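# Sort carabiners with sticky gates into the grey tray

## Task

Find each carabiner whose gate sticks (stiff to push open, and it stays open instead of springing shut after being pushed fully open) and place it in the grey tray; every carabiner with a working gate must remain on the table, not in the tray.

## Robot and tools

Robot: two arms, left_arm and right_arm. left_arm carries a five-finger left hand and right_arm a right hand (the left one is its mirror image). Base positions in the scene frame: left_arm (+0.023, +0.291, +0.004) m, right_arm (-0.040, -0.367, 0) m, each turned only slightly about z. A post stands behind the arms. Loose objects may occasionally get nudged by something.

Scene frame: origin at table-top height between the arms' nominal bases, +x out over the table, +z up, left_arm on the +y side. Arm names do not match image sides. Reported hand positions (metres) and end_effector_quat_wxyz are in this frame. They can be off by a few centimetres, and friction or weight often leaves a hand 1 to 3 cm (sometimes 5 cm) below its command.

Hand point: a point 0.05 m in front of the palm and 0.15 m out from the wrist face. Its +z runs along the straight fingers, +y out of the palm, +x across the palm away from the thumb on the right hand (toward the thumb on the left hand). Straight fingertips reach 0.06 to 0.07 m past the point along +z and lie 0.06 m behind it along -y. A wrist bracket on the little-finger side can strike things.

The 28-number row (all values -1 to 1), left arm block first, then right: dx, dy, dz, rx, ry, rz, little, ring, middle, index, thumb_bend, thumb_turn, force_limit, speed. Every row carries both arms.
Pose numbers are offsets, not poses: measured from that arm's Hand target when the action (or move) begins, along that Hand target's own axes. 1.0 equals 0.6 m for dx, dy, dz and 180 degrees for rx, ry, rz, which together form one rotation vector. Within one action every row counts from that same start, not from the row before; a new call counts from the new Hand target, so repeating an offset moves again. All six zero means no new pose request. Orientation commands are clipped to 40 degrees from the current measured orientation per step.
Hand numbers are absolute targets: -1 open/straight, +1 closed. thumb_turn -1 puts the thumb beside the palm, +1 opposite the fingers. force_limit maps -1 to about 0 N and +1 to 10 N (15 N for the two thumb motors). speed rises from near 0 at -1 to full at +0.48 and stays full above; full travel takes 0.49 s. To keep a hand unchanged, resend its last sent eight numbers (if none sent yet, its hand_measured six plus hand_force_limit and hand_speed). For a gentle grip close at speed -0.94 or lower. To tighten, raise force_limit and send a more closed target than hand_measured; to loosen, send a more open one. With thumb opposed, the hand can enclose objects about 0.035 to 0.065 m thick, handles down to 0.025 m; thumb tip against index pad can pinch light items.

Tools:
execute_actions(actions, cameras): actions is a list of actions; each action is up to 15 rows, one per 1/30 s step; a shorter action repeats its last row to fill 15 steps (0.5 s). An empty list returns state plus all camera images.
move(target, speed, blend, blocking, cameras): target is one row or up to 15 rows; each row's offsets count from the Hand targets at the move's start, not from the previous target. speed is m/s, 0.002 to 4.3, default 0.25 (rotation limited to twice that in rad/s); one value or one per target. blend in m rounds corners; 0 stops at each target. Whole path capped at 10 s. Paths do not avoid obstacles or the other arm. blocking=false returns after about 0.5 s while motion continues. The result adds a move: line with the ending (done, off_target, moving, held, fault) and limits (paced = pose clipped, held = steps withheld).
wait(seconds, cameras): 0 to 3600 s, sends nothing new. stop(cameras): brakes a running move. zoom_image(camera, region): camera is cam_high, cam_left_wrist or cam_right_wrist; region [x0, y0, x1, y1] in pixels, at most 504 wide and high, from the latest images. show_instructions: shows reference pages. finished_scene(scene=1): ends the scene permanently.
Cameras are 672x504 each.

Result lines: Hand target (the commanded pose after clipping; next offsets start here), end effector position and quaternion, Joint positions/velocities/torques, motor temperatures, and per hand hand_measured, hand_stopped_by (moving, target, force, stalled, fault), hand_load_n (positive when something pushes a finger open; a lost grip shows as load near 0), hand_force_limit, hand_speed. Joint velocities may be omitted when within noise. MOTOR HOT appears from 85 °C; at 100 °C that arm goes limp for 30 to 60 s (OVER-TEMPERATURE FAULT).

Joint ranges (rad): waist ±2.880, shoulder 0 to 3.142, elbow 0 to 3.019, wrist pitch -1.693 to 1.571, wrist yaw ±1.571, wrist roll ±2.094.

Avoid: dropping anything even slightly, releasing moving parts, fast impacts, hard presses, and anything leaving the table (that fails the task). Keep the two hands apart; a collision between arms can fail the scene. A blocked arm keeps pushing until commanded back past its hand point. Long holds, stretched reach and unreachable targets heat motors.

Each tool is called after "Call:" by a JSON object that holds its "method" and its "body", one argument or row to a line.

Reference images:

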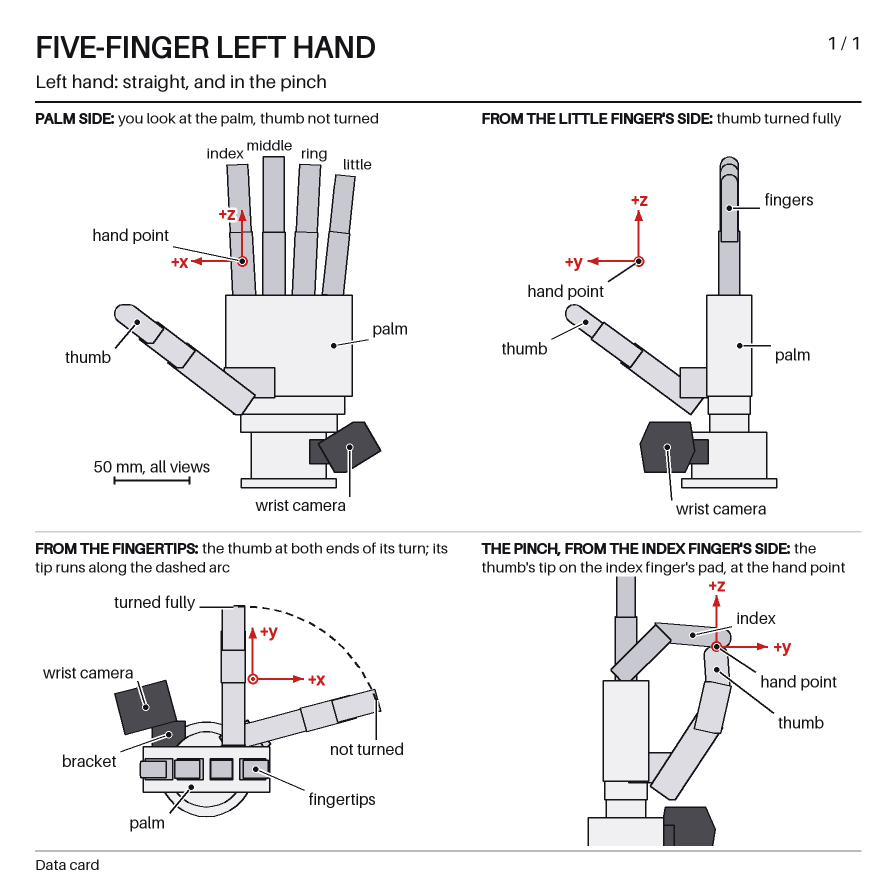

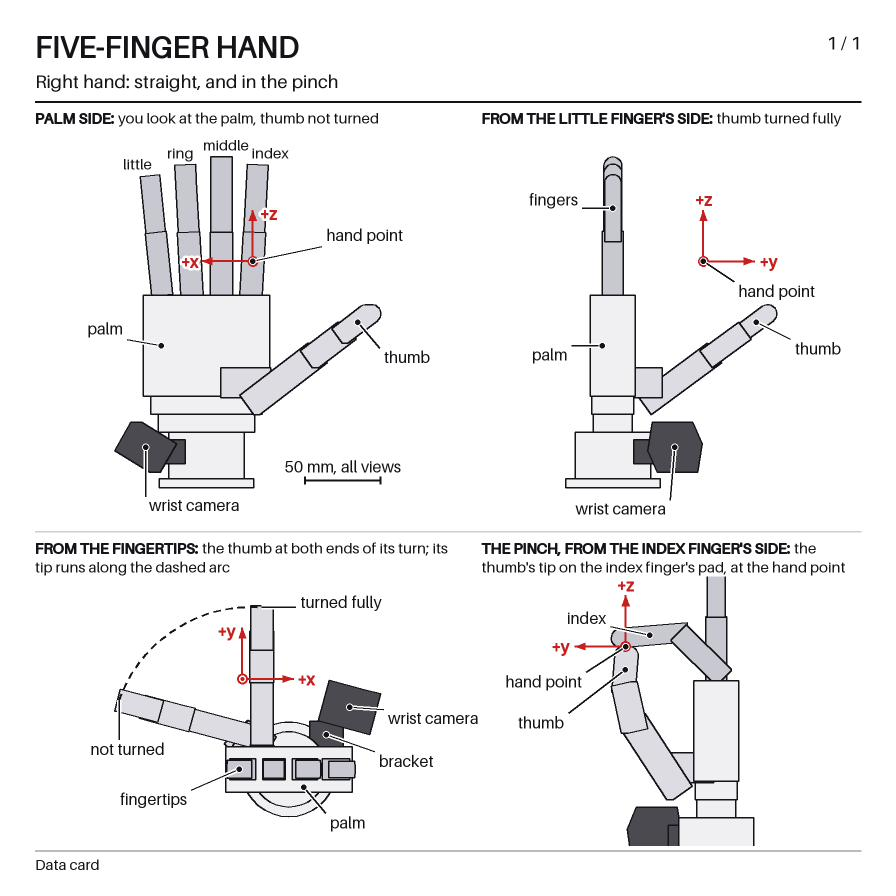

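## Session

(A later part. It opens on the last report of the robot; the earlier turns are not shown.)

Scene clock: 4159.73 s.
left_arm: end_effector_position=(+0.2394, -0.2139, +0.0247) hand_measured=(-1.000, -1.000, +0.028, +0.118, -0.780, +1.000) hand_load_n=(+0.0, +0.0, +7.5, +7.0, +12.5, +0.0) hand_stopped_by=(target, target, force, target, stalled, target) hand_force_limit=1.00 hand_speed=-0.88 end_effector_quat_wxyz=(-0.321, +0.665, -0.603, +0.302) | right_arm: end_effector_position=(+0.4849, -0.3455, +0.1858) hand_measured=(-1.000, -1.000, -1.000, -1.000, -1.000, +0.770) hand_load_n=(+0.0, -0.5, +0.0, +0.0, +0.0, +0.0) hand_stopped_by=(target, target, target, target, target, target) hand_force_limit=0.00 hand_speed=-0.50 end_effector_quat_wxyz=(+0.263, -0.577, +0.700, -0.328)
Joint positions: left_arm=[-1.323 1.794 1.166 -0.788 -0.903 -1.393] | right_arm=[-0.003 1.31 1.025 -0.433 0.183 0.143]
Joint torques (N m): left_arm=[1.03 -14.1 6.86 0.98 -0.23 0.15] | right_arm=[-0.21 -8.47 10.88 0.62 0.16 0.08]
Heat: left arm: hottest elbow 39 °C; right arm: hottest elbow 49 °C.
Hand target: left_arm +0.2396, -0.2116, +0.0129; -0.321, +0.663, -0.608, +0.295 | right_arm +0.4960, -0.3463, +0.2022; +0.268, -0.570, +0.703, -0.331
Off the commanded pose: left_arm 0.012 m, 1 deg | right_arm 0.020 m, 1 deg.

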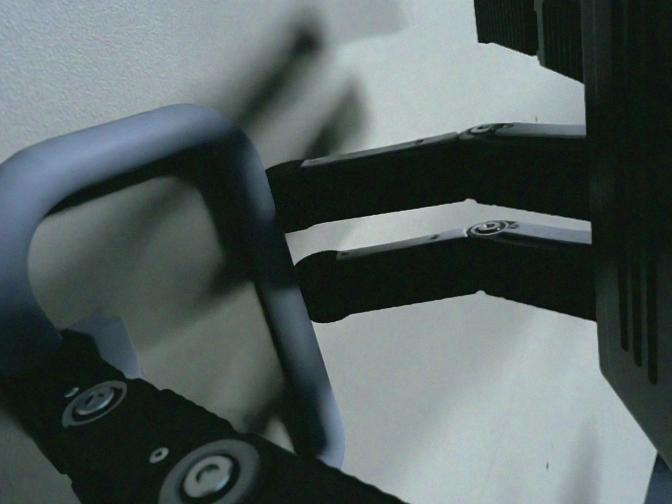

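Call:
{"method": "execute_actions", "body": {
  "actions": [
    [[0,0,0,0,0,0,-1,-1,0.12,0.12,-0.71,1,1,-0.88,0,0,0,0,0,0,-1,-1,-1,-1,-1,0.77,0,-0.5]],
    [[0,0,0,0,0,0,-1,-1,0.12,0.12,-0.71,1,1,-0.88,0,0,0,0,0,0,-1,-1,-1,-1,-1,0.77,0,-0.5]]
  ],
  "cameras": ["cam_left_wrist"]
}}

Call:
{"method": "execute_actions", "body": {
  "actions": [
    [[0,0,0,0,0,0,-1,-1,0.12,0.12,-0.66,1,1,-0.88,0,0,0,0,0,0,-1,-1,-1,-1,-1,0.77,0,-0.5]],
    [[0,0,0,0,0,0,-1,-1,0.12,0.12,-0.66,1,1,-0.88,0,0,0,0,0,0,-1,-1,-1,-1,-1,0.77,0,-0.5]]
  ],
  "cameras": ["cam_left_wrist"]
}}

Call:
{"method": "execute_actions", "body": {
  "actions": [
    [[0,0,0,0,0,0,-1,-1,0.12,0.12,-0.61,1,1,-0.88,0,0,0,0,0,0,-1,-1,-1,-1,-1,0.77,0,-0.5]],
    [[0,0,0,0,0,0,-1,-1,0.12,0.12,-0.61,1,1,-0.88,0,0,0,0,0,0,-1,-1,-1,-1,-1,0.77,0,-0.5]]
  ],
  "cameras": ["cam_left_wrist"]
}}

Scene clock: 4168.47 s.
left_arm: end_effector_position=(+0.2394, -0.2139, +0.0247) hand_measured=(-1.000, -1.000, +0.028, +0.118, -0.720, +1.000) hand_load_n=(+0.0, +0.0, +7.0, +7.5, +12.0, +0.0) hand_stopped_by=(target, target, force, target, stalled, target) hand_force_limit=1.00 hand_speed=-0.88 end_effector_quat_wxyz=(-0.321, +0.665, -0.603, +0.302) | right_arm: end_effector_position=(+0.4849, -0.3455, +0.1858) hand_measured=(-1.000, -1.000, -1.000, -1.000, -1.000, +0.770) hand_load_n=(-0.5, +0.0, +0.0, +0.0, +0.0, +0.0) hand_stopped_by=(target, target, target, target, target, target) hand_force_limit=0.00 hand_speed=-0.50 end_effector_quat_wxyz=(+0.263, -0.577, +0.700, -0.328)
Joint positions: left_arm=[-1.323 1.794 1.166 -0.788 -0.903 -1.393] | right_arm=[-0.003 1.31 1.025 -0.433 0.183 0.143]
Joint torques (N m): left_arm=[1.03 -14.1 6.86 1.02 -0.23 0.15] | right_arm=[-0.73 -8.23 10.91 0.61 0.15 0.08]
Heat: left arm: hottest elbow 38 °C; right arm: hottest elbow 49 °C.
Hand target: left_arm +0.2396, -0.2116, +0.0129; -0.321, +0.663, -0.608, +0.295 | right_arm +0.4960, -0.3463, +0.2022; +0.268, -0.570, +0.703, -0.331
Off the commanded pose: left_arm 0.012 m, 1 deg | right_arm 0.020 m, 1 deg.

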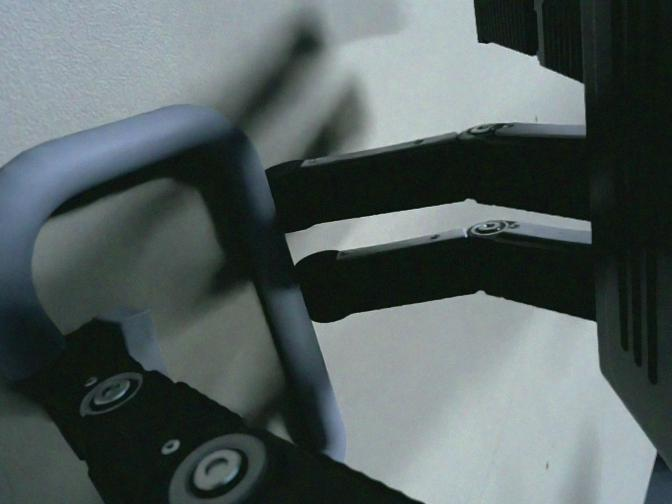

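Scene clock: 4169.77 s.
left_arm: end_effector_position=(+0.2394, -0.2139, +0.0247) hand_measured=(-1.000, -1.000, +0.028, +0.118, -0.670, +1.000) hand_load_n=(+0.0, +0.0, +7.0, +8.5, +12.5, +0.0) hand_stopped_by=(target, target, force, target, stalled, target) hand_force_limit=1.00 hand_speed=-0.88 end_effector_quat_wxyz=(-0.321, +0.665, -0.603, +0.302) | right_arm: end_effector_position=(+0.4849, -0.3455, +0.1858) hand_measured=(-1.000, -1.000, -1.000, -1.000, -1.000, +0.770) hand_load_n=(+0.0, +0.0, -0.5, +0.0, +0.0, +0.0) hand_stopped_by=(target, target, target, target, target, target) hand_force_limit=0.00 hand_speed=-0.50 end_effector_quat_wxyz=(+0.263, -0.577, +0.700, -0.328)
Joint positions: left_arm=[-1.323 1.794 1.166 -0.788 -0.903 -1.393] | right_arm=[-0.003 1.31 1.025 -0.433 0.183 0.143]
Joint torques (N m): left_arm=[0.97 -14.1 6.86 0.99 -0.23 0.15] | right_arm=[-0.38 -8.12 11.03 0.5 0.18 0.07]
Heat: left arm: hottest elbow 38 °C; right arm: hottest elbow 49 °C.
Hand target: left_arm +0.2396, -0.2116, +0.0129; -0.321, +0.663, -0.608, +0.295 | right_arm +0.4960, -0.3463, +0.2022; +0.268, -0.570, +0.703, -0.331
Off the commanded pose: left_arm 0.012 m, 1 deg | right_arm 0.020 m, 1 deg.

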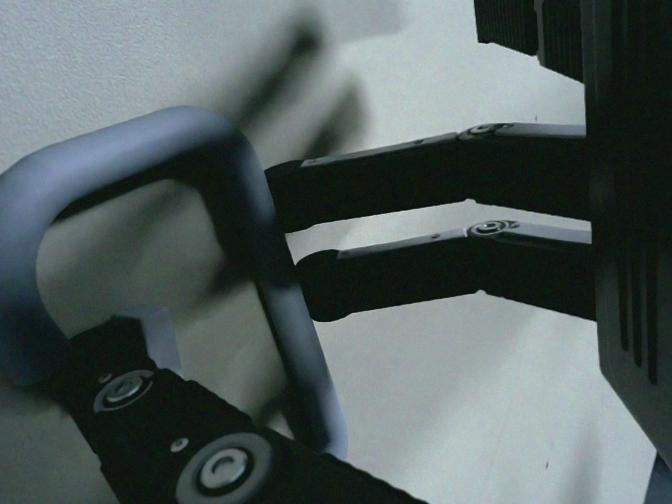

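Scene clock: 4171.07 s.
left_arm: end_effector_position=(+0.2394, -0.2139, +0.0247) hand_measured=(-1.000, -1.000, +0.028, +0.118, -0.620, +1.000) hand_load_n=(+0.0, +0.0, +7.5, +9.0, +13.0, +0.0) hand_stopped_by=(target, target, force, target, stalled, target) hand_force_limit=1.00 hand_speed=-0.88 end_effector_quat_wxyz=(-0.321, +0.665, -0.603, +0.302) | right_arm: end_effector_position=(+0.4849, -0.3455, +0.1858) hand_measured=(-1.000, -1.000, -1.000, -1.000, -1.000, +0.770) hand_load_n=(+0.0, +0.0, +0.0, +0.0, +0.0, +0.0) hand_stopped_by=(target, target, target, target, target, target) hand_force_limit=0.00 hand_speed=-0.50 end_effector_quat_wxyz=(+0.263, -0.577, +0.700, -0.328)
Joint positions: left_arm=[-1.323 1.794 1.166 -0.788 -0.903 -1.393] | right_arm=[-0.003 1.31 1.025 -0.433 0.183 0.143]
Joint torques (N m): left_arm=[1.03 -14.15 6.87 1.01 -0.23 0.16] | right_arm=[-0.38 -8.18 10.93 0.59 0.15 0.06]
Heat: left arm: hottest elbow 38 °C; right arm: hottest elbow 49 °C.
Hand target: left_arm +0.2396, -0.2116, +0.0129; -0.321, +0.663, -0.608, +0.295 | right_arm +0.4960, -0.3463, +0.2022; +0.268, -0.570, +0.703, -0.331
Off the commanded pose: left_arm 0.012 m, 1 deg | right_arm 0.020 m, 1 deg.

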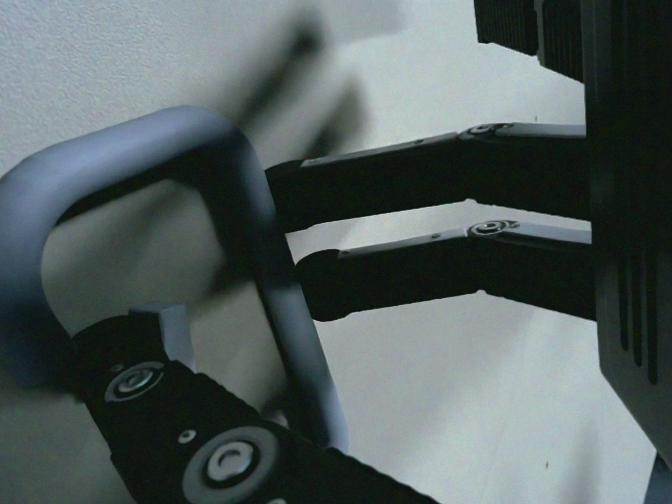

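Call:
{"method": "execute_actions", "body": {
  "actions": [
    [[0,0,0,0,0,0,-1,-1,0.12,0.12,-0.57,1,1,-0.88,0,0,0,0,0,0,-1,-1,-1,-1,-1,0.77,0,-0.5]],
    [[0,0,0,0,0,0,-1,-1,0.12,0.12,-0.57,1,1,-0.88,0,0,0,0,0,0,-1,-1,-1,-1,-1,0.77,0,-0.5]]
  ],
  "cameras": ["cam_left_wrist"]
}}

Call:
{"method": "execute_actions", "body": {
  "actions": [
    [[0,0,0,0,0,0,-1,-1,0.12,0.12,-0.53,1,1,-0.88,0,0,0,0,0,0,-1,-1,-1,-1,-1,0.77,0,-0.5]],
    [[0,0,0,0,0,0,-1,-1,0.12,0.12,-0.53,1,1,-0.88,0,0,0,0,0,0,-1,-1,-1,-1,-1,0.77,0,-0.5]]
  ],
  "cameras": ["cam_left_wrist"]
}}

Call:
{"method": "execute_actions", "body": {
  "actions": [
    [[0,0,0,0,0,0,-1,-1,0.12,0.12,-0.49,1,1,-0.88,0,0,0,0,0,0,-1,-1,-1,-1,-1,0.77,0,-0.5]],
    [[0,0,0,0,0,0,-1,-1,0.12,0.12,-0.49,1,1,-0.88,0,0,0,0,0,0,-1,-1,-1,-1,-1,0.77,0,-0.5]]
  ],
  "cameras": ["cam_left_wrist"]
}}

Scene clock: 4180.23 s.
left_arm: end_effector_position=(+0.2394, -0.2139, +0.0247) hand_measured=(-1.000, -1.000, +0.028, +0.118, -0.580, +1.000) hand_load_n=(+0.0, +0.0, +7.5, +9.5, +13.5, +0.0) hand_stopped_by=(target, target, force, target, stalled, target) hand_force_limit=1.00 hand_speed=-0.88 end_effector_quat_wxyz=(-0.321, +0.665, -0.603, +0.302) | right_arm: end_effector_position=(+0.4849, -0.3455, +0.1858) hand_measured=(-1.000, -1.000, -1.000, -1.000, -1.000, +0.770) hand_load_n=(-0.5, +0.0, +0.0, -0.5, +0.0, +0.0) hand_stopped_by=(target, target, target, target, target, target) hand_force_limit=0.00 hand_speed=-0.50 end_effector_quat_wxyz=(+0.263, -0.577, +0.700, -0.328)
Joint positions: left_arm=[-1.323 1.794 1.166 -0.788 -0.903 -1.393] | right_arm=[-0.003 1.31 1.025 -0.433 0.183 0.143]
Joint torques (N m): left_arm=[1.03 -14.1 6.86 0.98 -0.23 0.15] | right_arm=[-0.62 -8.18 10.89 0.61 0.16 0.05]
Heat: left arm: hottest elbow 38 °C; right arm: hottest elbow 49 °C.
Hand target: left_arm +0.2396, -0.2116, +0.0129; -0.321, +0.663, -0.608, +0.295 | right_arm +0.4960, -0.3463, +0.2022; +0.268, -0.570, +0.703, -0.331
Off the commanded pose: left_arm 0.012 m, 1 deg | right_arm 0.020 m, 1 deg.

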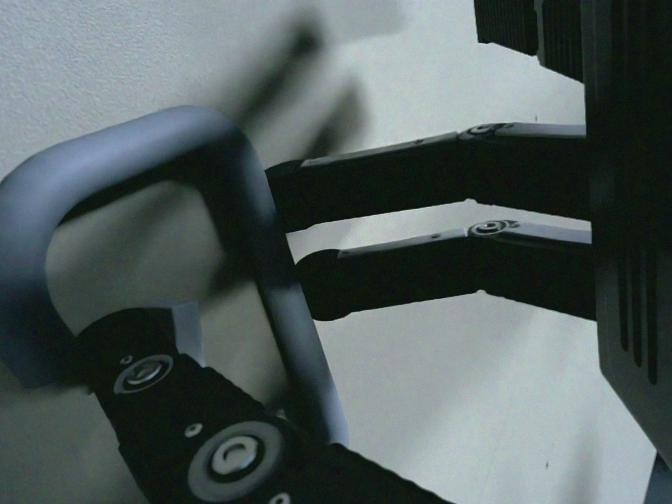

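Scene clock: 4181.53 s.
left_arm: end_effector_position=(+0.2394, -0.2139, +0.0247) hand_measured=(-1.000, -1.000, +0.028, +0.118, -0.540, +1.000) hand_load_n=(+0.0, +0.0, +6.5, +10.0, +12.5, -1.0) hand_stopped_by=(target, target, force, target, stalled, target) hand_force_limit=1.00 hand_speed=-0.88 end_effector_quat_wxyz=(-0.321, +0.665, -0.603, +0.302) | right_arm: end_effector_position=(+0.4849, -0.3455, +0.1858) hand_measured=(-1.000, -1.000, -1.000, -1.000, -1.000, +0.770) hand_load_n=(+0.0, +0.0, +0.0, +0.0, +0.0, +0.0) hand_stopped_by=(target, target, target, target, target, target) hand_force_limit=0.00 hand_speed=-0.50 end_effector_quat_wxyz=(+0.263, -0.577, +0.700, -0.328)
Joint positions: left_arm=[-1.323 1.794 1.166 -0.788 -0.903 -1.393] | right_arm=[-0.003 1.31 1.025 -0.433 0.183 0.143]
Joint torques (N m): left_arm=[1.08 -14.15 6.86 0.98 -0.23 0.15] | right_arm=[-0.15 -8.47 10.89 0.61 0.13 0.08]
Heat: left arm: hottest elbow 38 °C; right arm: hottest elbow 49 °C.
Hand target: left_arm +0.2396, -0.2116, +0.0129; -0.321, +0.663, -0.608, +0.295 | right_arm +0.4960, -0.3463, +0.2022; +0.268, -0.570, +0.703, -0.331
Off the commanded pose: left_arm 0.012 m, 1 deg | right_arm 0.020 m, 1 deg.

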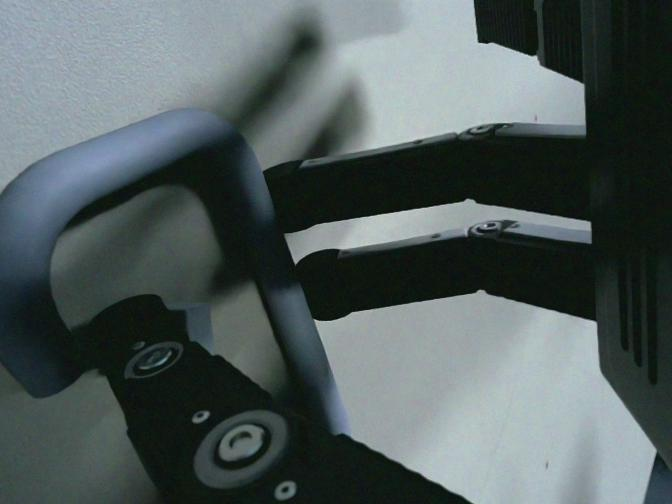

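Scene clock: 4182.83 s.
left_arm: end_effector_position=(+0.2394, -0.2139, +0.0247) hand_measured=(-1.000, -1.000, +0.028, +0.118, -0.500, +1.000) hand_load_n=(+0.0, +0.0, +6.5, +10.5, +12.5, -1.0) hand_stopped_by=(target, target, force, target, stalled, target) hand_force_limit=1.00 hand_speed=-0.88 end_effector_quat_wxyz=(-0.321, +0.665, -0.603, +0.302) | right_arm: end_effector_position=(+0.4849, -0.3455, +0.1858) hand_measured=(-1.000, -1.000, -1.000, -1.000, -1.000, +0.770) hand_load_n=(+0.0, +0.0, +0.0, +0.0, +0.0, +0.0) hand_stopped_by=(target, target, target, target, target, target) hand_force_limit=0.00 hand_speed=-0.50 end_effector_quat_wxyz=(+0.263, -0.577, +0.700, -0.328)
Joint positions: left_arm=[-1.323 1.794 1.166 -0.788 -0.903 -1.393] | right_arm=[-0.003 1.31 1.025 -0.433 0.183 0.143]
Joint torques (N m): left_arm=[1.08 -14.1 6.87 0.98 -0.23 0.15] | right_arm=[-0.56 -8.41 10.89 0.64 0.14 0.08]
Heat: left arm: hottest elbow 38 °C; right arm: hottest elbow 49 °C.
Hand target: left_arm +0.2396, -0.2116, +0.0129; -0.321, +0.663, -0.608, +0.295 | right_arm +0.4960, -0.3463, +0.2022; +0.268, -0.570, +0.703, -0.331
Off the commanded pose: left_arm 0.012 m, 1 deg | right_arm 0.020 m, 1 deg.

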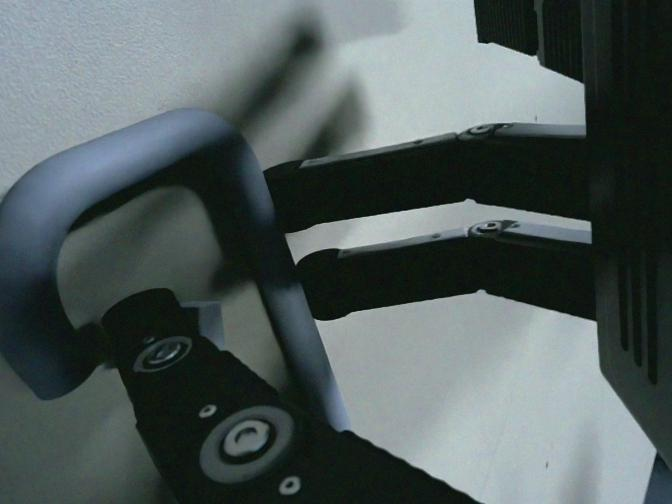

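Call:
{"method": "execute_actions", "body": {
  "actions": [
    [[0,0,0,0,0,0,-1,-1,0.12,0.12,-0.46,1,1,-0.88,0,0,0,0,0,0,-1,-1,-1,-1,-1,0.77,0,-0.5]],
    [[0,0,0,0,0,0,-1,-1,0.12,0.12,-0.46,1,1,-0.88,0,0,0,0,0,0,-1,-1,-1,-1,-1,0.77,0,-0.5]]
  ],
  "cameras": ["cam_left_wrist"]
}}

Call:
{"method": "execute_actions", "body": {
  "actions": [
    [[0,0,0,0,0,0,-1,-1,0.12,0.12,-0.43,1,1,-0.88,0,0,0,0,0,0,-1,-1,-1,-1,-1,0.77,0,-0.5]],
    [[0,0,0,0,0,0,-1,-1,0.12,0.12,-0.43,1,1,-0.88,0,0,0,0,0,0,-1,-1,-1,-1,-1,0.77,0,-0.5]]
  ],
  "cameras": ["cam_left_wrist"]
}}

Call:
{"method": "execute_actions", "body": {
  "actions": [
    [[0,0,0,0,0,0,-1,-1,0.12,0.12,-0.4,1,1,-0.9,0,0,0,0,0,0,-1,-1,-1,-1,-1,0.77,0,-0.5]],
    [[0,0,0,0,0,0,-1,-1,0.12,0.12,-0.4,1,1,-0.9,0,0,0,0,0,0,-1,-1,-1,-1,-1,0.77,0,-0.5]]
  ],
  "cameras": ["cam_left_wrist"]
}}

Scene clock: 4190.00 s.
left_arm: end_effector_position=(+0.2394, -0.2139, +0.0247) hand_measured=(-1.000, -1.000, +0.028, +0.118, -0.470, +1.000) hand_load_n=(-0.5, +0.0, +6.5, +10.5, +12.0, -1.0) hand_stopped_by=(target, target, force, target, stalled, target) hand_force_limit=1.00 hand_speed=-0.88 end_effector_quat_wxyz=(-0.321, +0.665, -0.603, +0.302) | right_arm: end_effector_position=(+0.4849, -0.3455, +0.1858) hand_measured=(-1.000, -1.000, -1.000, -1.000, -1.000, +0.770) hand_load_n=(-0.5, +0.0, +0.0, +0.0, +0.0, +0.0) hand_stopped_by=(target, target, target, target, target, target) hand_force_limit=0.00 hand_speed=-0.50 end_effector_quat_wxyz=(+0.263, -0.577, +0.700, -0.328)
Joint positions: left_arm=[-1.323 1.794 1.166 -0.788 -0.903 -1.393] | right_arm=[-0.003 1.31 1.025 -0.433 0.183 0.143]
Joint torques (N m): left_arm=[1.03 -14.04 6.86 0.99 -0.23 0.15] | right_arm=[-0.5 -8.29 10.95 0.49 0.16 0.06]
Heat: left arm: hottest elbow 37 °C; right arm: hottest elbow 49 °C.
Hand target: left_arm +0.2396, -0.2116, +0.0129; -0.321, +0.663, -0.608, +0.295 | right_arm +0.4960, -0.3463, +0.2022; +0.268, -0.570, +0.703, -0.331
Off the commanded pose: left_arm 0.012 m, 1 deg | right_arm 0.020 m, 1 deg.

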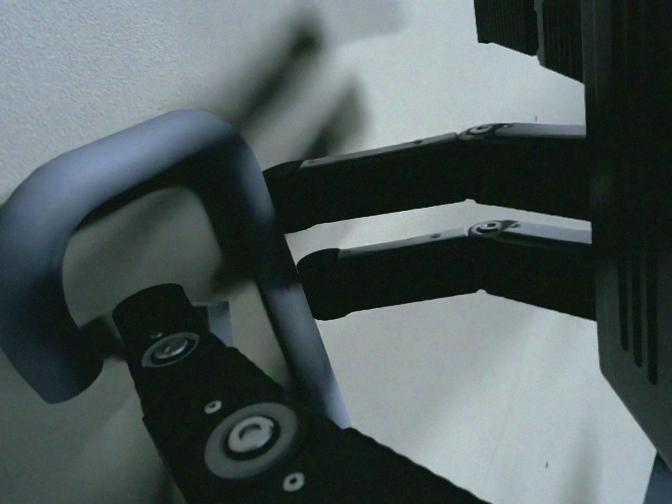

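Scene clock: 4191.30 s.
left_arm: end_effector_position=(+0.2394, -0.2139, +0.0247) hand_measured=(-1.000, -1.000, +0.028, +0.118, -0.440, +1.000) hand_load_n=(+0.0, +0.0, +6.0, +10.5, +12.0, -1.0) hand_stopped_by=(target, target, force, target, stalled, target) hand_force_limit=1.00 hand_speed=-0.88 end_effector_quat_wxyz=(-0.321, +0.665, -0.603, +0.302) | right_arm: end_effector_position=(+0.4849, -0.3455, +0.1858) hand_measured=(-1.000, -1.000, -1.000, -1.000, -1.000, +0.770) hand_load_n=(+0.0, +0.0, +0.0, +0.0, +0.0, +0.0) hand_stopped_by=(target, target, target, target, target, target) hand_force_limit=0.00 hand_speed=-0.50 end_effector_quat_wxyz=(+0.263, -0.577, +0.700, -0.328)
Joint positions: left_arm=[-1.323 1.794 1.166 -0.788 -0.903 -1.393] | right_arm=[-0.003 1.31 1.025 -0.433 0.183 0.143]
Joint torques (N m): left_arm=[1.03 -14.15 6.87 0.98 -0.23 0.15] | right_arm=[-0.5 -8.18 10.97 0.49 0.17 0.05]
Heat: left arm: hottest elbow 37 °C; right arm: hottest elbow 49 °C.
Hand target: left_arm +0.2396, -0.2116, +0.0129; -0.321, +0.663, -0.608, +0.295 | right_arm +0.4960, -0.3463, +0.2022; +0.268, -0.570, +0.703, -0.331
Off the commanded pose: left_arm 0.012 m, 1 deg | right_arm 0.020 m, 1 deg.

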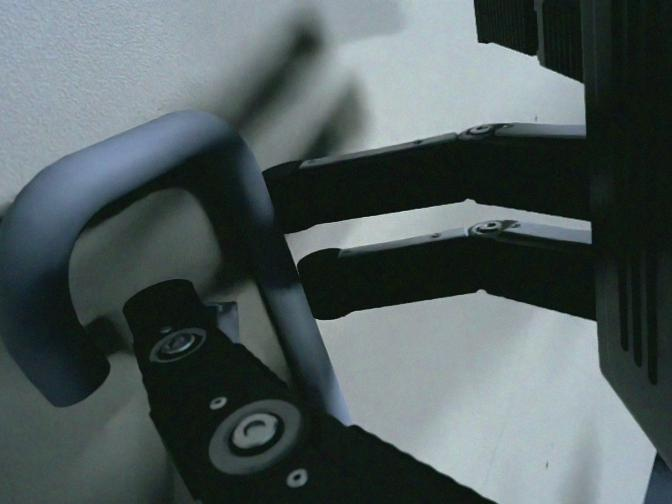

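Scene clock: 4192.60 s.
left_arm: end_effector_position=(+0.2394, -0.2139, +0.0248) hand_measured=(-1.000, -1.000, +0.028, +0.118, -0.408, +1.000) hand_load_n=(+0.0, +0.0, +5.0, +9.5, +11.0, -1.0) hand_stopped_by=(target, target, force, target, target, target) hand_force_limit=1.00 hand_speed=-0.90 end_effector_quat_wxyz=(-0.321, +0.665, -0.603, +0.302) | right_arm: end_effector_position=(+0.4849, -0.3455, +0.1858) hand_measured=(-1.000, -1.000, -1.000, -1.000, -1.000, +0.770) hand_load_n=(+0.0, +0.0, +0.0, +0.0, +0.0, +0.0) hand_stopped_by=(target, target, target, target, target, target) hand_force_limit=0.00 hand_speed=-0.50 end_effector_quat_wxyz=(+0.263, -0.577, +0.700, -0.328)
Joint positions: left_arm=[-1.323 1.794 1.166 -0.788 -0.904 -1.393] | right_arm=[-0.003 1.31 1.025 -0.433 0.183 0.143]
Joint torques (N m): left_arm=[1.08 -14.15 6.87 0.99 -0.22 0.15] | right_arm=[-0.67 -8.35 11.06 0.53 0.12 0.1]
Heat: left arm: hottest elbow 37 °C; right arm: hottest elbow 49 °C.
Hand target: left_arm +0.2396, -0.2116, +0.0129; -0.321, +0.663, -0.608, +0.295 | right_arm +0.4960, -0.3463, +0.2022; +0.268, -0.570, +0.703, -0.331
Off the commanded pose: left_arm 0.012 m, 1 deg | right_arm 0.020 m, 1 deg.

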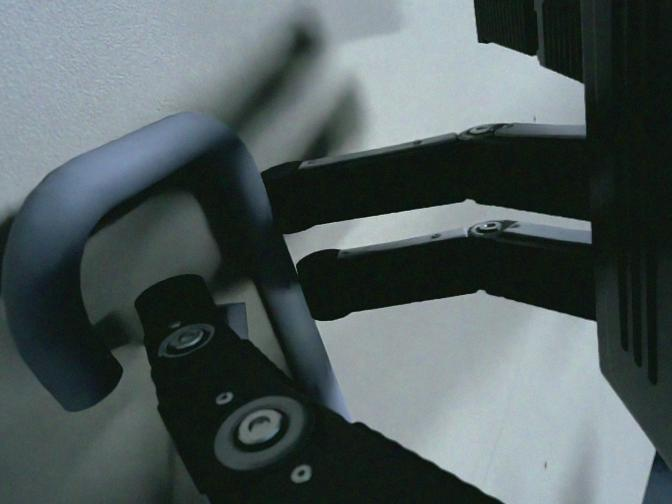

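Call:
{"method": "execute_actions", "body": {
  "actions": [
    [[0,0,0,0,0,0,-1,-1,0.12,0.12,-0.37,1,1,-0.9,0,0,0,0,0,0,-1,-1,-1,-1,-1,0.77,0,-0.5]],
    [[0,0,0,0,0,0,-1,-1,0.12,0.12,-0.37,1,1,-0.9,0,0,0,0,0,0,-1,-1,-1,-1,-1,0.77,0,-0.5]]
  ],
  "cameras": ["cam_left_wrist"]
}}

Call:
{"method": "execute_actions", "body": {
  "actions": [
    [[0,0,0,0,0,0,-1,-1,0.12,0.12,-0.34,1,1,-0.9,0,0,0,0,0,0,-1,-1,-1,-1,-1,0.77,0,-0.5]],
    [[0,0,0,0,0,0,-1,-1,0.12,0.12,-0.34,1,1,-0.9,0,0,0,0,0,0,-1,-1,-1,-1,-1,0.77,0,-0.5]]
  ],
  "cameras": ["cam_left_wrist"]
}}

Scene clock: 4198.30 s.
left_arm: end_effector_position=(+0.2351, -0.2144, +0.0220) hand_measured=(-1.000, -1.000, +0.030, +0.120, -0.370, +1.000) hand_load_n=(+0.0, +0.0, -2.0, +0.0, +0.0, +0.0) hand_stopped_by=(target, target, force, target, target, target) hand_force_limit=1.00 hand_speed=-0.90 end_effector_quat_wxyz=(-0.320, +0.662, -0.607, +0.301) | right_arm: end_effector_position=(+0.4849, -0.3455, +0.1858) hand_measured=(-1.000, -1.000, -1.000, -1.000, -1.000, +0.770) hand_load_n=(+0.0, +0.0, +0.0, +0.0, +0.0, +0.0) hand_stopped_by=(target, target, target, target, target, target) hand_force_limit=0.00 hand_speed=-0.50 end_effector_quat_wxyz=(+0.263, -0.577, +0.700, -0.328)
Joint positions: left_arm=[-1.331 1.797 1.163 -0.786 -0.902 -1.393] | right_arm=[-0.003 1.31 1.025 -0.433 0.183 0.143]
Joint torques (N m): left_arm=[0.97 -14.39 7.08 0.91 -0.29 0.16] | right_arm=[-0.56 -8.23 11.03 0.59 0.15 0.09]
Heat: left arm: hottest elbow 37 °C; right arm: hottest elbow 49 °C.
Hand target: left_arm +0.2396, -0.2116, +0.0129; -0.321, +0.663, -0.608, +0.295 | right_arm +0.4960, -0.3463, +0.2022; +0.268, -0.570, +0.703, -0.331
Off the commanded pose: left_arm 0.011 m, 1 deg | right_arm 0.020 m, 1 deg.

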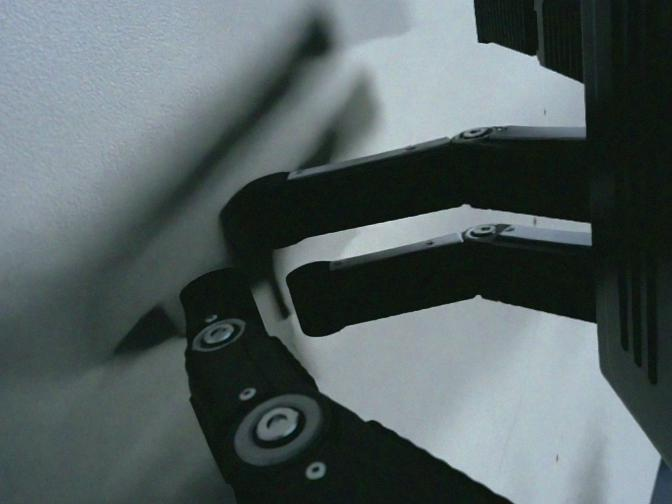

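Scene clock: 4199.60 s.
left_arm: end_effector_position=(+0.2351, -0.2144, +0.0220) hand_measured=(-1.000, -1.000, +0.030, +0.120, -0.340, +1.000) hand_load_n=(+0.0, +0.0, -2.0, +0.0, +0.0, +0.0) hand_stopped_by=(target, target, force, target, target, target) hand_force_limit=1.00 hand_speed=-0.90 end_effector_quat_wxyz=(-0.320, +0.662, -0.607, +0.301) | right_arm: end_effector_position=(+0.4849, -0.3455, +0.1858) hand_measured=(-1.000, -1.000, -1.000, -1.000, -1.000, +0.770) hand_load_n=(+0.0, +0.0, +0.0, +0.0, +0.0, +0.0) hand_stopped_by=(target, target, target, target, target, target) hand_force_limit=0.00 hand_speed=-0.50 end_effector_quat_wxyz=(+0.263, -0.577, +0.700, -0.328)
Joint positions: left_arm=[-1.331 1.797 1.163 -0.786 -0.902 -1.393] | right_arm=[-0.003 1.31 1.025 -0.433 0.183 0.143]
Joint torques (N m): left_arm=[1.08 -14.39 7.09 0.92 -0.28 0.15] | right_arm=[-0.62 -8.23 10.97 0.61 0.15 0.06]
Heat: left arm: hottest elbow 37 °C; right arm: hottest elbow 49 °C.
Hand target: left_arm +0.2396, -0.2116, +0.0129; -0.321, +0.663, -0.608, +0.295 | right_arm +0.4960, -0.3463, +0.2022; +0.268, -0.570, +0.703, -0.331
Off the commanded pose: left_arm 0.011 m, 1 deg | right_arm 0.020 m, 1 deg.

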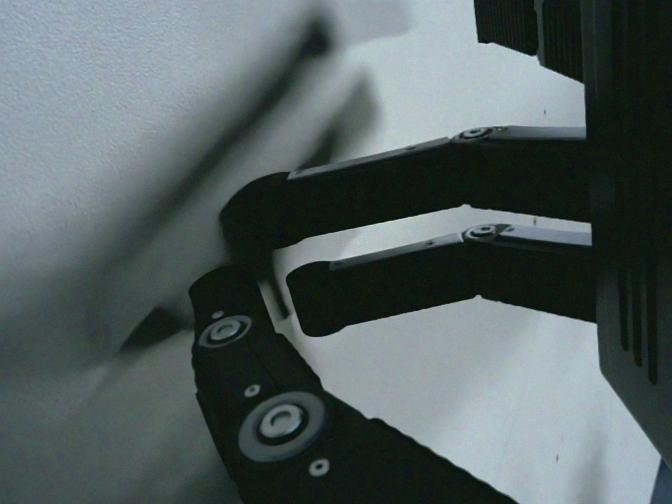

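Call:
{"method": "move", "body": {
  "target": [
    [0,-0.1048,-0.0825,0,0,0,-1,-1,-0.3,-0.3,-1,1,0,-0.5,0,0,0,0,0,0,-1,-1,-1,-1,-1,0.77,0,-0.5]
  ],
  "speed": 0.1,
  "cameras": ["cam_left_wrist","cam_high"]
}}

Scene clock: 4204.03 s.
left_arm: end_effector_position=(+0.2312, -0.1968, +0.0679) hand_measured=(-1.000, -1.000, -0.300, -0.300, -1.000, +1.000) hand_load_n=(+0.0, +0.0, +0.0, +0.0, +0.5, +0.5) hand_stopped_by=(target, target, target, target, target, target) hand_force_limit=0.00 hand_speed=-0.50 end_effector_quat_wxyz=(-0.332, +0.657, -0.615, +0.284) | right_arm: end_effector_position=(+0.4849, -0.3455, +0.1858) hand_measured=(-1.000, -1.000, -1.000, -1.000, -1.000, +0.770) hand_load_n=(+0.0, +0.0, +0.0, +0.0, +0.0, +0.0) hand_stopped_by=(target, target, target, target, target, target) hand_force_limit=0.00 hand_speed=-0.50 end_effector_quat_wxyz=(+0.263, -0.577, +0.700, -0.328)
Joint positions: left_arm=[-1.331 1.711 1.192 -0.947 -0.899 -1.393] | right_arm=[-0.003 1.31 1.025 -0.433 0.183 0.143]
Joint torques (N m): left_arm=[1.08 -15.85 12.4 -0.49 -0.41 0.17] | right_arm=[-0.21 -8.41 10.99 0.51 0.15 0.1]
Heat: left arm: hottest elbow 37 °C; right arm: hottest elbow 49 °C.
Hand target: left_arm +0.2397, -0.2115, +0.0929; -0.321, +0.663, -0.608, +0.295 | right_arm +0.4960, -0.3463, +0.2022; +0.268, -0.570, +0.703, -0.331
Off the commanded pose: left_arm 0.030 m, 2 deg | right_arm 0.020 m, 1 deg.
move: off_target (left_arm)
Images, in order (width x height): cam_high 672x504, cam_left_wrist 672x504.

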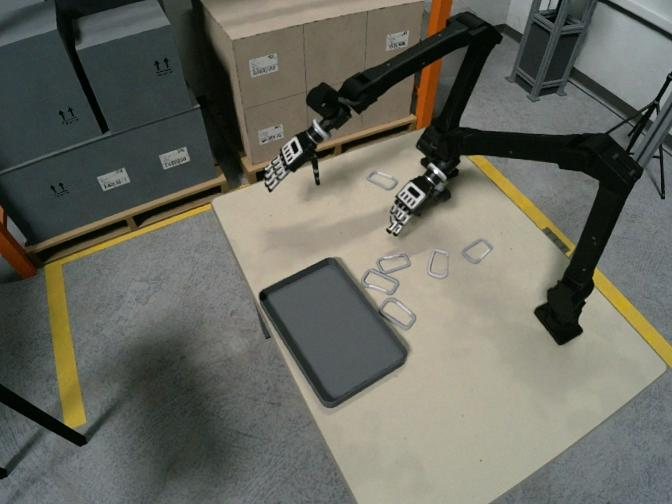

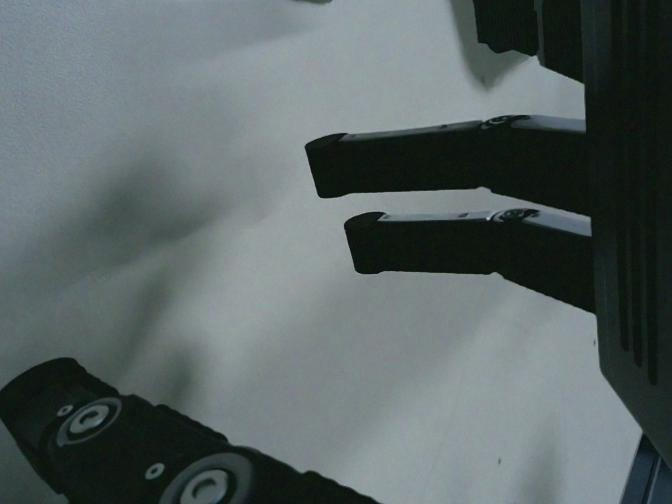

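Call:
{"method": "zoom_image", "body": {
  "camera": "cam_high",
  "region": [340, 150, 420, 210]
}}

Scaled by 6.300 from the camera's image (finer frame: 960x720).

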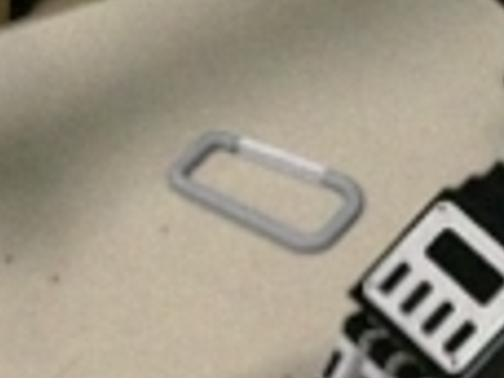

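Call:
{"method": "move", "body": {
  "target": [
    [-0.1357,-0.1175,-0.1203,0,0.2488,0.1959,-1,-1,-0.3,-0.3,-1,1,0,-0.5,0,0,0,0,0,0,-1,-1,-1,-1,-1,0.77,0,-0.5]
  ],
  "speed": 0.25,
  "cameras": []
}}

Scene clock: 4261.27 s.
left_arm: end_effector_position=(+0.2101, -0.1347, +0.1870) hand_measured=(-1.000, -1.000, -0.300, -0.300, -1.000, +1.000) hand_load_n=(+0.0, +0.0, +0.0, +0.0, +0.0, +0.5) hand_stopped_by=(target, target, target, target, target, target) hand_force_limit=0.00 hand_speed=-0.50 end_effector_quat_wxyz=(+0.134, -0.294, +0.856, -0.404) | right_arm: end_effector_position=(+0.4849, -0.3455, +0.1858) hand_measured=(-1.000, -1.000, -1.000, -1.000, -1.000, +0.770) hand_load_n=(+0.0, +0.0, +0.0, -0.5, +0.0, +0.0) hand_stopped_by=(target, target, target, target, target, target) hand_force_limit=0.00 hand_speed=-0.50 end_effector_quat_wxyz=(+0.263, -0.577, +0.700, -0.328)
Joint positions: left_arm=[-1.094 1.139 0.87 -0.435 -0.171 -0.153] | right_arm=[-0.003 1.31 1.025 -0.433 0.183 0.143]
Joint torques (N m): left_arm=[1.61 -8.53 9.74 1.98 0.19 0.22] | right_arm=[-0.44 -8.53 10.92 0.66 0.16 0.05]
Heat: left arm: hottest elbow 41 °C; right arm: hottest elbow 49 °C.
Hand target: left_arm +0.2198, -0.1314, +0.1929; +0.141, -0.293, +0.851, -0.413 | right_arm +0.4960, -0.3463, +0.2022; +0.268, -0.570, +0.703, -0.331
Off the commanded pose: left_arm 0.012 m, 1 deg | right_arm 0.020 m, 1 deg.
move: off_target (left_arm)

Call:
{"method": "move", "body": {
  "target": [
    [0.221,-0.0193,0.14,0,0.2528,0.1998,-1,-1,-0.3,-0.3,-1,1,0,-0.5,0,0,0,0,0,0,-1,-1,-1,-1,-1,0.77,0,-0.5]
  ],
  "speed": 0.25,
  "cameras": ["cam_high","cam_left_wrist"]
}}

Scene clock: 4270.33 s.
left_arm: end_effector_position=(+0.1587, -0.2522, +0.1277) hand_measured=(-1.000, -1.000, -0.300, -0.300, -1.000, +1.000) hand_load_n=(+0.0, +0.0, +0.0, +0.0, +0.0, +0.0) hand_stopped_by=(target, target, target, target, target, target) hand_force_limit=0.00 hand_speed=-0.50 end_effector_quat_wxyz=(-0.084, +0.138, +0.895, -0.417) | right_arm: end_effector_position=(+0.4849, -0.3455, +0.1858) hand_measured=(-1.000, -1.000, -1.000, -1.000, -1.000, +0.770) hand_load_n=(+0.0, +0.0, +0.0, +0.0, +0.0, +0.0) hand_stopped_by=(target, target, target, target, target, target) hand_force_limit=0.00 hand_speed=-0.50 end_effector_quat_wxyz=(+0.263, -0.577, +0.700, -0.328)
Joint positions: left_arm=[-1.093 1.595 1.169 -0.438 0.572 0.519] | right_arm=[-0.003 1.31 1.025 -0.433 0.183 0.143]
Joint torques (N m): left_arm=[-0.62 -13.92 14.48 0.36 0.71 0.23] | right_arm=[-0.62 -7.94 10.96 0.51 0.15 0.07]
Heat: left arm: hottest elbow 42 °C; right arm: hottest elbow 49 °C.
Hand target: left_arm +0.1601, -0.2707, +0.1503; -0.076, +0.157, +0.886, -0.430 | right_arm +0.4960, -0.3463, +0.2022; +0.268, -0.570, +0.703, -0.331
Off the commanded pose: left_arm 0.029 m, 3 deg | right_arm 0.020 m, 1 deg.
move: off_target (left_arm)

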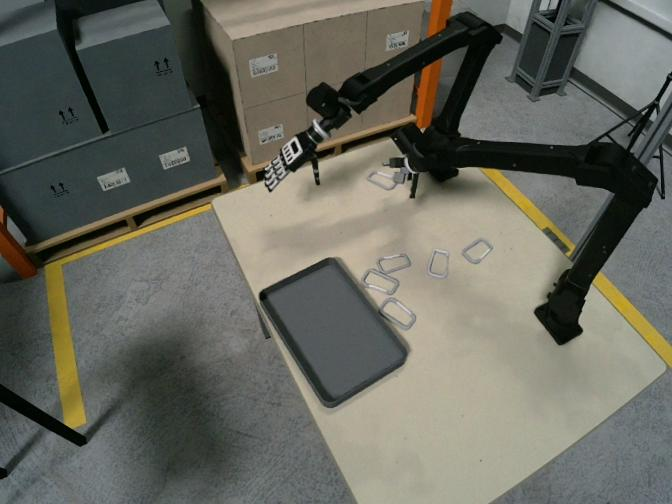

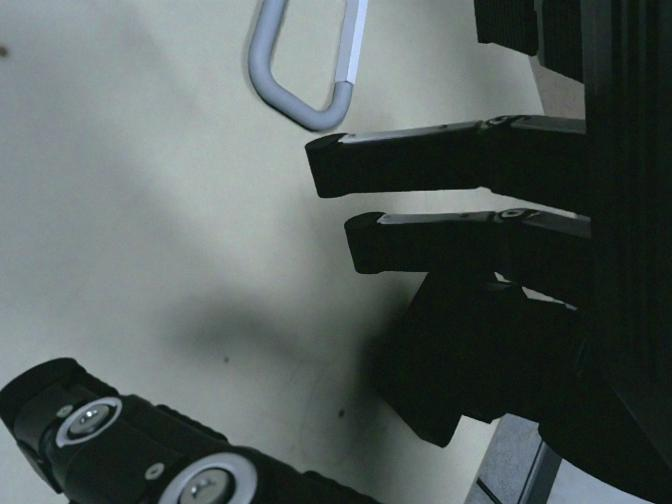

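Call:
{"method": "move", "body": {
  "target": [
    [-0.0793,-0.0328,0.0953,0,0.1221,0.0963,-1,-1,-0.3,-0.3,-1,1,0,-0.5,0,0,0,0,0,0,-1,-1,-1,-1,-1,0.77,0,-0.5]
  ],
  "speed": 0.2,
  "cameras": ["cam_high","cam_left_wrist"]
}}

Scene clock: 4293.87 s.
left_arm: end_effector_position=(+0.1640, -0.3087, +0.1111) hand_measured=(-1.000, -1.000, -0.300, -0.300, -1.000, +1.000) hand_load_n=(+0.0, +0.0, +0.0, +0.0, +0.0, +0.0) hand_stopped_by=(target, target, target, target, target, target) hand_force_limit=0.00 hand_speed=-0.50 end_effector_quat_wxyz=(-0.173, +0.289, +0.852, -0.400) | right_arm: end_effector_position=(+0.4849, -0.3455, +0.1858) hand_measured=(-1.000, -1.000, -1.000, -1.000, -1.000, +0.770) hand_load_n=(+0.0, +0.0, +0.0, -0.5, +0.0, +0.0) hand_stopped_by=(target, target, target, target, target, target) hand_force_limit=0.00 hand_speed=-0.50 end_effector_quat_wxyz=(+0.263, -0.577, +0.700, -0.328)
Joint positions: left_arm=[-1.093 1.874 1.521 -0.756 0.805 0.885] | right_arm=[-0.003 1.31 1.025 -0.433 0.183 0.143]
Joint torques (N m): left_arm=[0.44 -20.78 9.02 1.29 0.51 -0.12] | right_arm=[-0.56 -8.18 10.99 0.61 0.17 0.07]
Motor temperatures (°C): left_arm=[27 30 45 28 27 28] | right_arm=[28 31 49 25 26 27]
Heat: left arm: hottest elbow 45 °C; right arm: hottest elbow 49 °C.
Hand target: left_arm +0.1672, -0.3098, +0.1247; -0.163, +0.285, +0.851, -0.409 (not the last commanded pose) | right_arm +0.4960, -0.3463, +0.2022; +0.268, -0.570, +0.703, -0.331
Off the commanded pose: left_arm 0.043 m, 10 deg | right_arm 0.020 m, 1 deg.
move: held (left_arm; a check stopped the path); limits=held
pose unreachable (left arm): on one or more control steps of this call, first in action 0 (counted from 0), this arm could not follow its commanded pose, so it was not sent that pose on those steps. It may still have moved: this result reports where it is.
cause: moving toward the commanded pose would bring a part of the arm too close to another arm (a part of this arm just beyond joint 4 (wrist pitch) and a part of the right arm just beyond its joint 5 (wrist yaw), 36 mm apart when this arm was first held).

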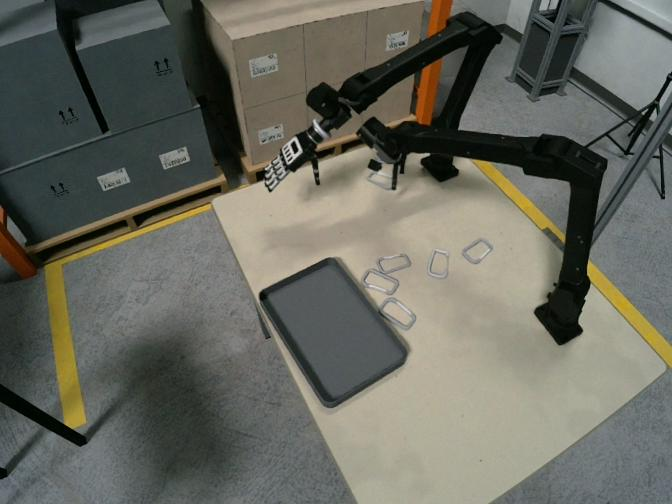

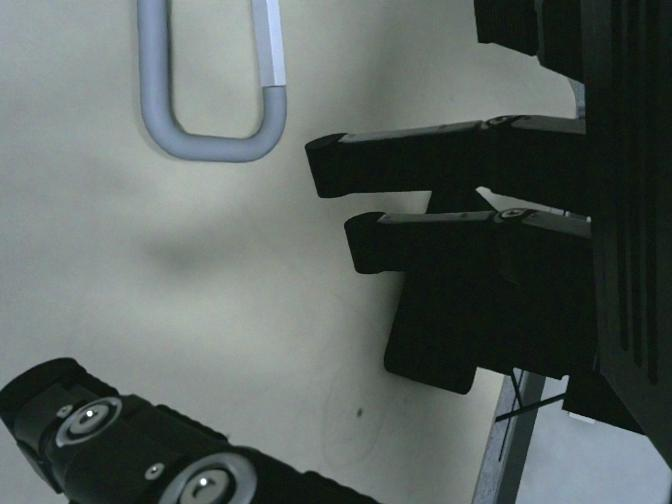

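Call:
{"method": "move", "body": {
  "target": [
    [0,0,0,0,0,0,-1,-1,-0.3,-0.3,-1,1,0,-0.5,0.1477,-0.248,-0.2755,0,0,0,-1,-1,-1,-1,-1,0.77,0,-0.5]
  ],
  "speed": 0.2,
  "cameras": ["cam_high"]
}}

Scene clock: 4308.20 s.
left_arm: end_effector_position=(+0.1640, -0.3087, +0.1111) hand_measured=(-1.000, -1.000, -0.300, -0.300, -1.000, +1.000) hand_load_n=(+0.0, +0.0, +0.0, +0.0, +0.0, +0.0) hand_stopped_by=(target, target, target, target, target, target) hand_force_limit=0.00 hand_speed=-0.50 end_effector_quat_wxyz=(-0.173, +0.289, +0.852, -0.400) | right_arm: end_effector_position=(+0.4445, -0.4232, +0.4063) hand_measured=(-1.000, -1.000, -1.000, -1.000, -1.000, +0.770) hand_load_n=(+0.0, +0.0, +0.0, +0.0, +0.0, +0.0) hand_stopped_by=(target, target, target, target, target, target) hand_force_limit=0.00 hand_speed=-0.50 end_effector_quat_wxyz=(+0.265, -0.568, +0.707, -0.326)
Joint positions: left_arm=[-1.093 1.874 1.521 -0.756 0.805 0.885] | right_arm=[-0.209 1.221 1.53 -1.012 0.031 0.033]
Joint torques (N m): left_arm=[0.5 -20.84 9.01 1.28 0.51 -0.12] | right_arm=[-0.97 -6.48 10.91 0.61 -0.19 -0.2]
Heat: left arm: hottest elbow 44 °C; right arm: hottest elbow 50 °C.
Hand target: left_arm +0.1672, -0.3098, +0.1247; -0.163, +0.285, +0.851, -0.409 | right_arm +0.4457, -0.4259, +0.4223; +0.268, -0.570, +0.703, -0.332
Off the commanded pose: left_arm 0.014 m, 2 deg | right_arm 0.016 m, 1 deg.
move: off_target (right_arm)

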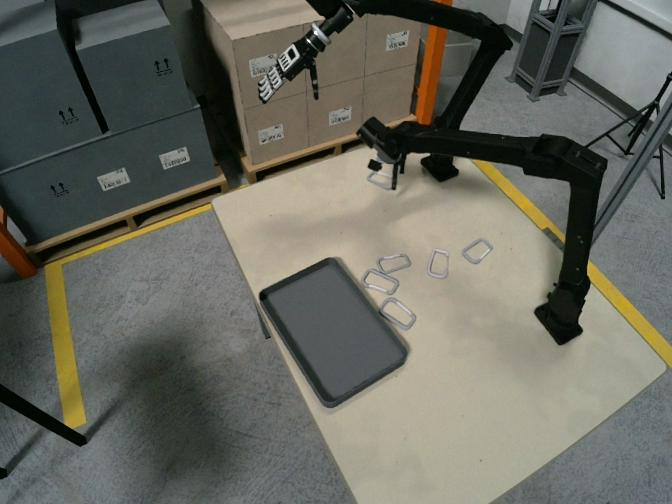

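Call:
{"method": "move", "body": {
  "target": [
    [-0.096,0.0131,0.0785,0,0.044,0.0339,-1,-1,-0.3,-0.3,-1,1,0,-0.5,0,0,0,0,0,0,-1,-1,-1,-1,-1,0.77,0,-0.5]
  ],
  "speed": 0.12,
  "cameras": ["cam_high","cam_left_wrist"]
}}

Scene clock: 4321.73 s.
left_arm: end_effector_position=(+0.1828, -0.3555, +0.0705) hand_measured=(-1.000, -1.000, -0.300, -0.300, -1.000, +1.000) hand_load_n=(+0.0, +0.0, +0.0, +0.0, +0.0, +0.0) hand_stopped_by=(target, target, target, target, target, target) hand_force_limit=0.00 hand_speed=-0.50 end_effector_quat_wxyz=(-0.212, +0.345, +0.830, -0.384) | right_arm: end_effector_position=(+0.4445, -0.4232, +0.4063) hand_measured=(-1.000, -1.000, -1.000, -1.000, -1.000, +0.770) hand_load_n=(+0.0, +0.0, +0.0, +0.0, +0.0, +0.0) hand_stopped_by=(target, target, target, target, target, target) hand_force_limit=0.00 hand_speed=-0.50 end_effector_quat_wxyz=(+0.265, -0.568, +0.707, -0.326)
Joint positions: left_arm=[-1.093 2.118 1.807 -0.962 0.87 1.078] | right_arm=[-0.209 1.221 1.53 -1.012 0.031 0.032]
Joint torques (N m): left_arm=[0.38 -21.48 14.13 -0.18 1.05 0.23] | right_arm=[-0.85 -7 10.73 0.59 -0.15 -0.18]
Heat: left arm: hottest elbow 44 °C; right arm: hottest elbow 50 °C.
Hand target: left_arm +0.1910, -0.3700, +0.0871; -0.200, +0.357, +0.822, -0.397 | right_arm +0.4457, -0.4259, +0.4223; +0.268, -0.570, +0.703, -0.332
Off the commanded pose: left_arm 0.023 m, 3 deg | right_arm 0.016 m, 1 deg.
move: off_target (left_arm)

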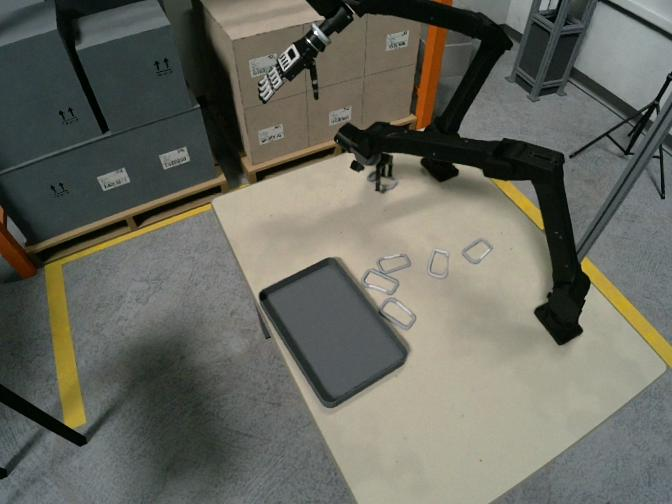

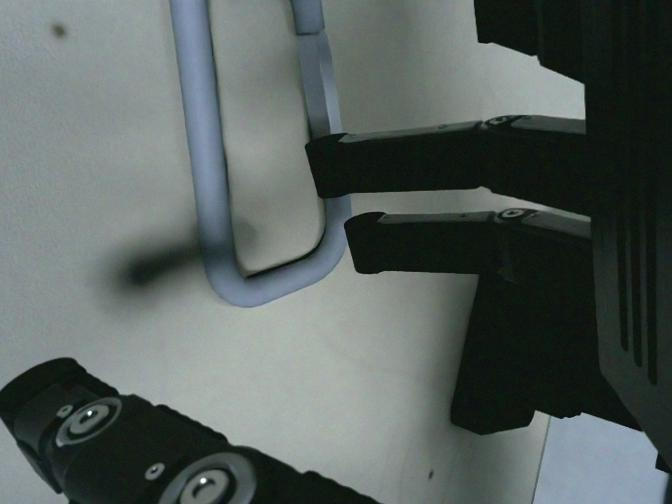

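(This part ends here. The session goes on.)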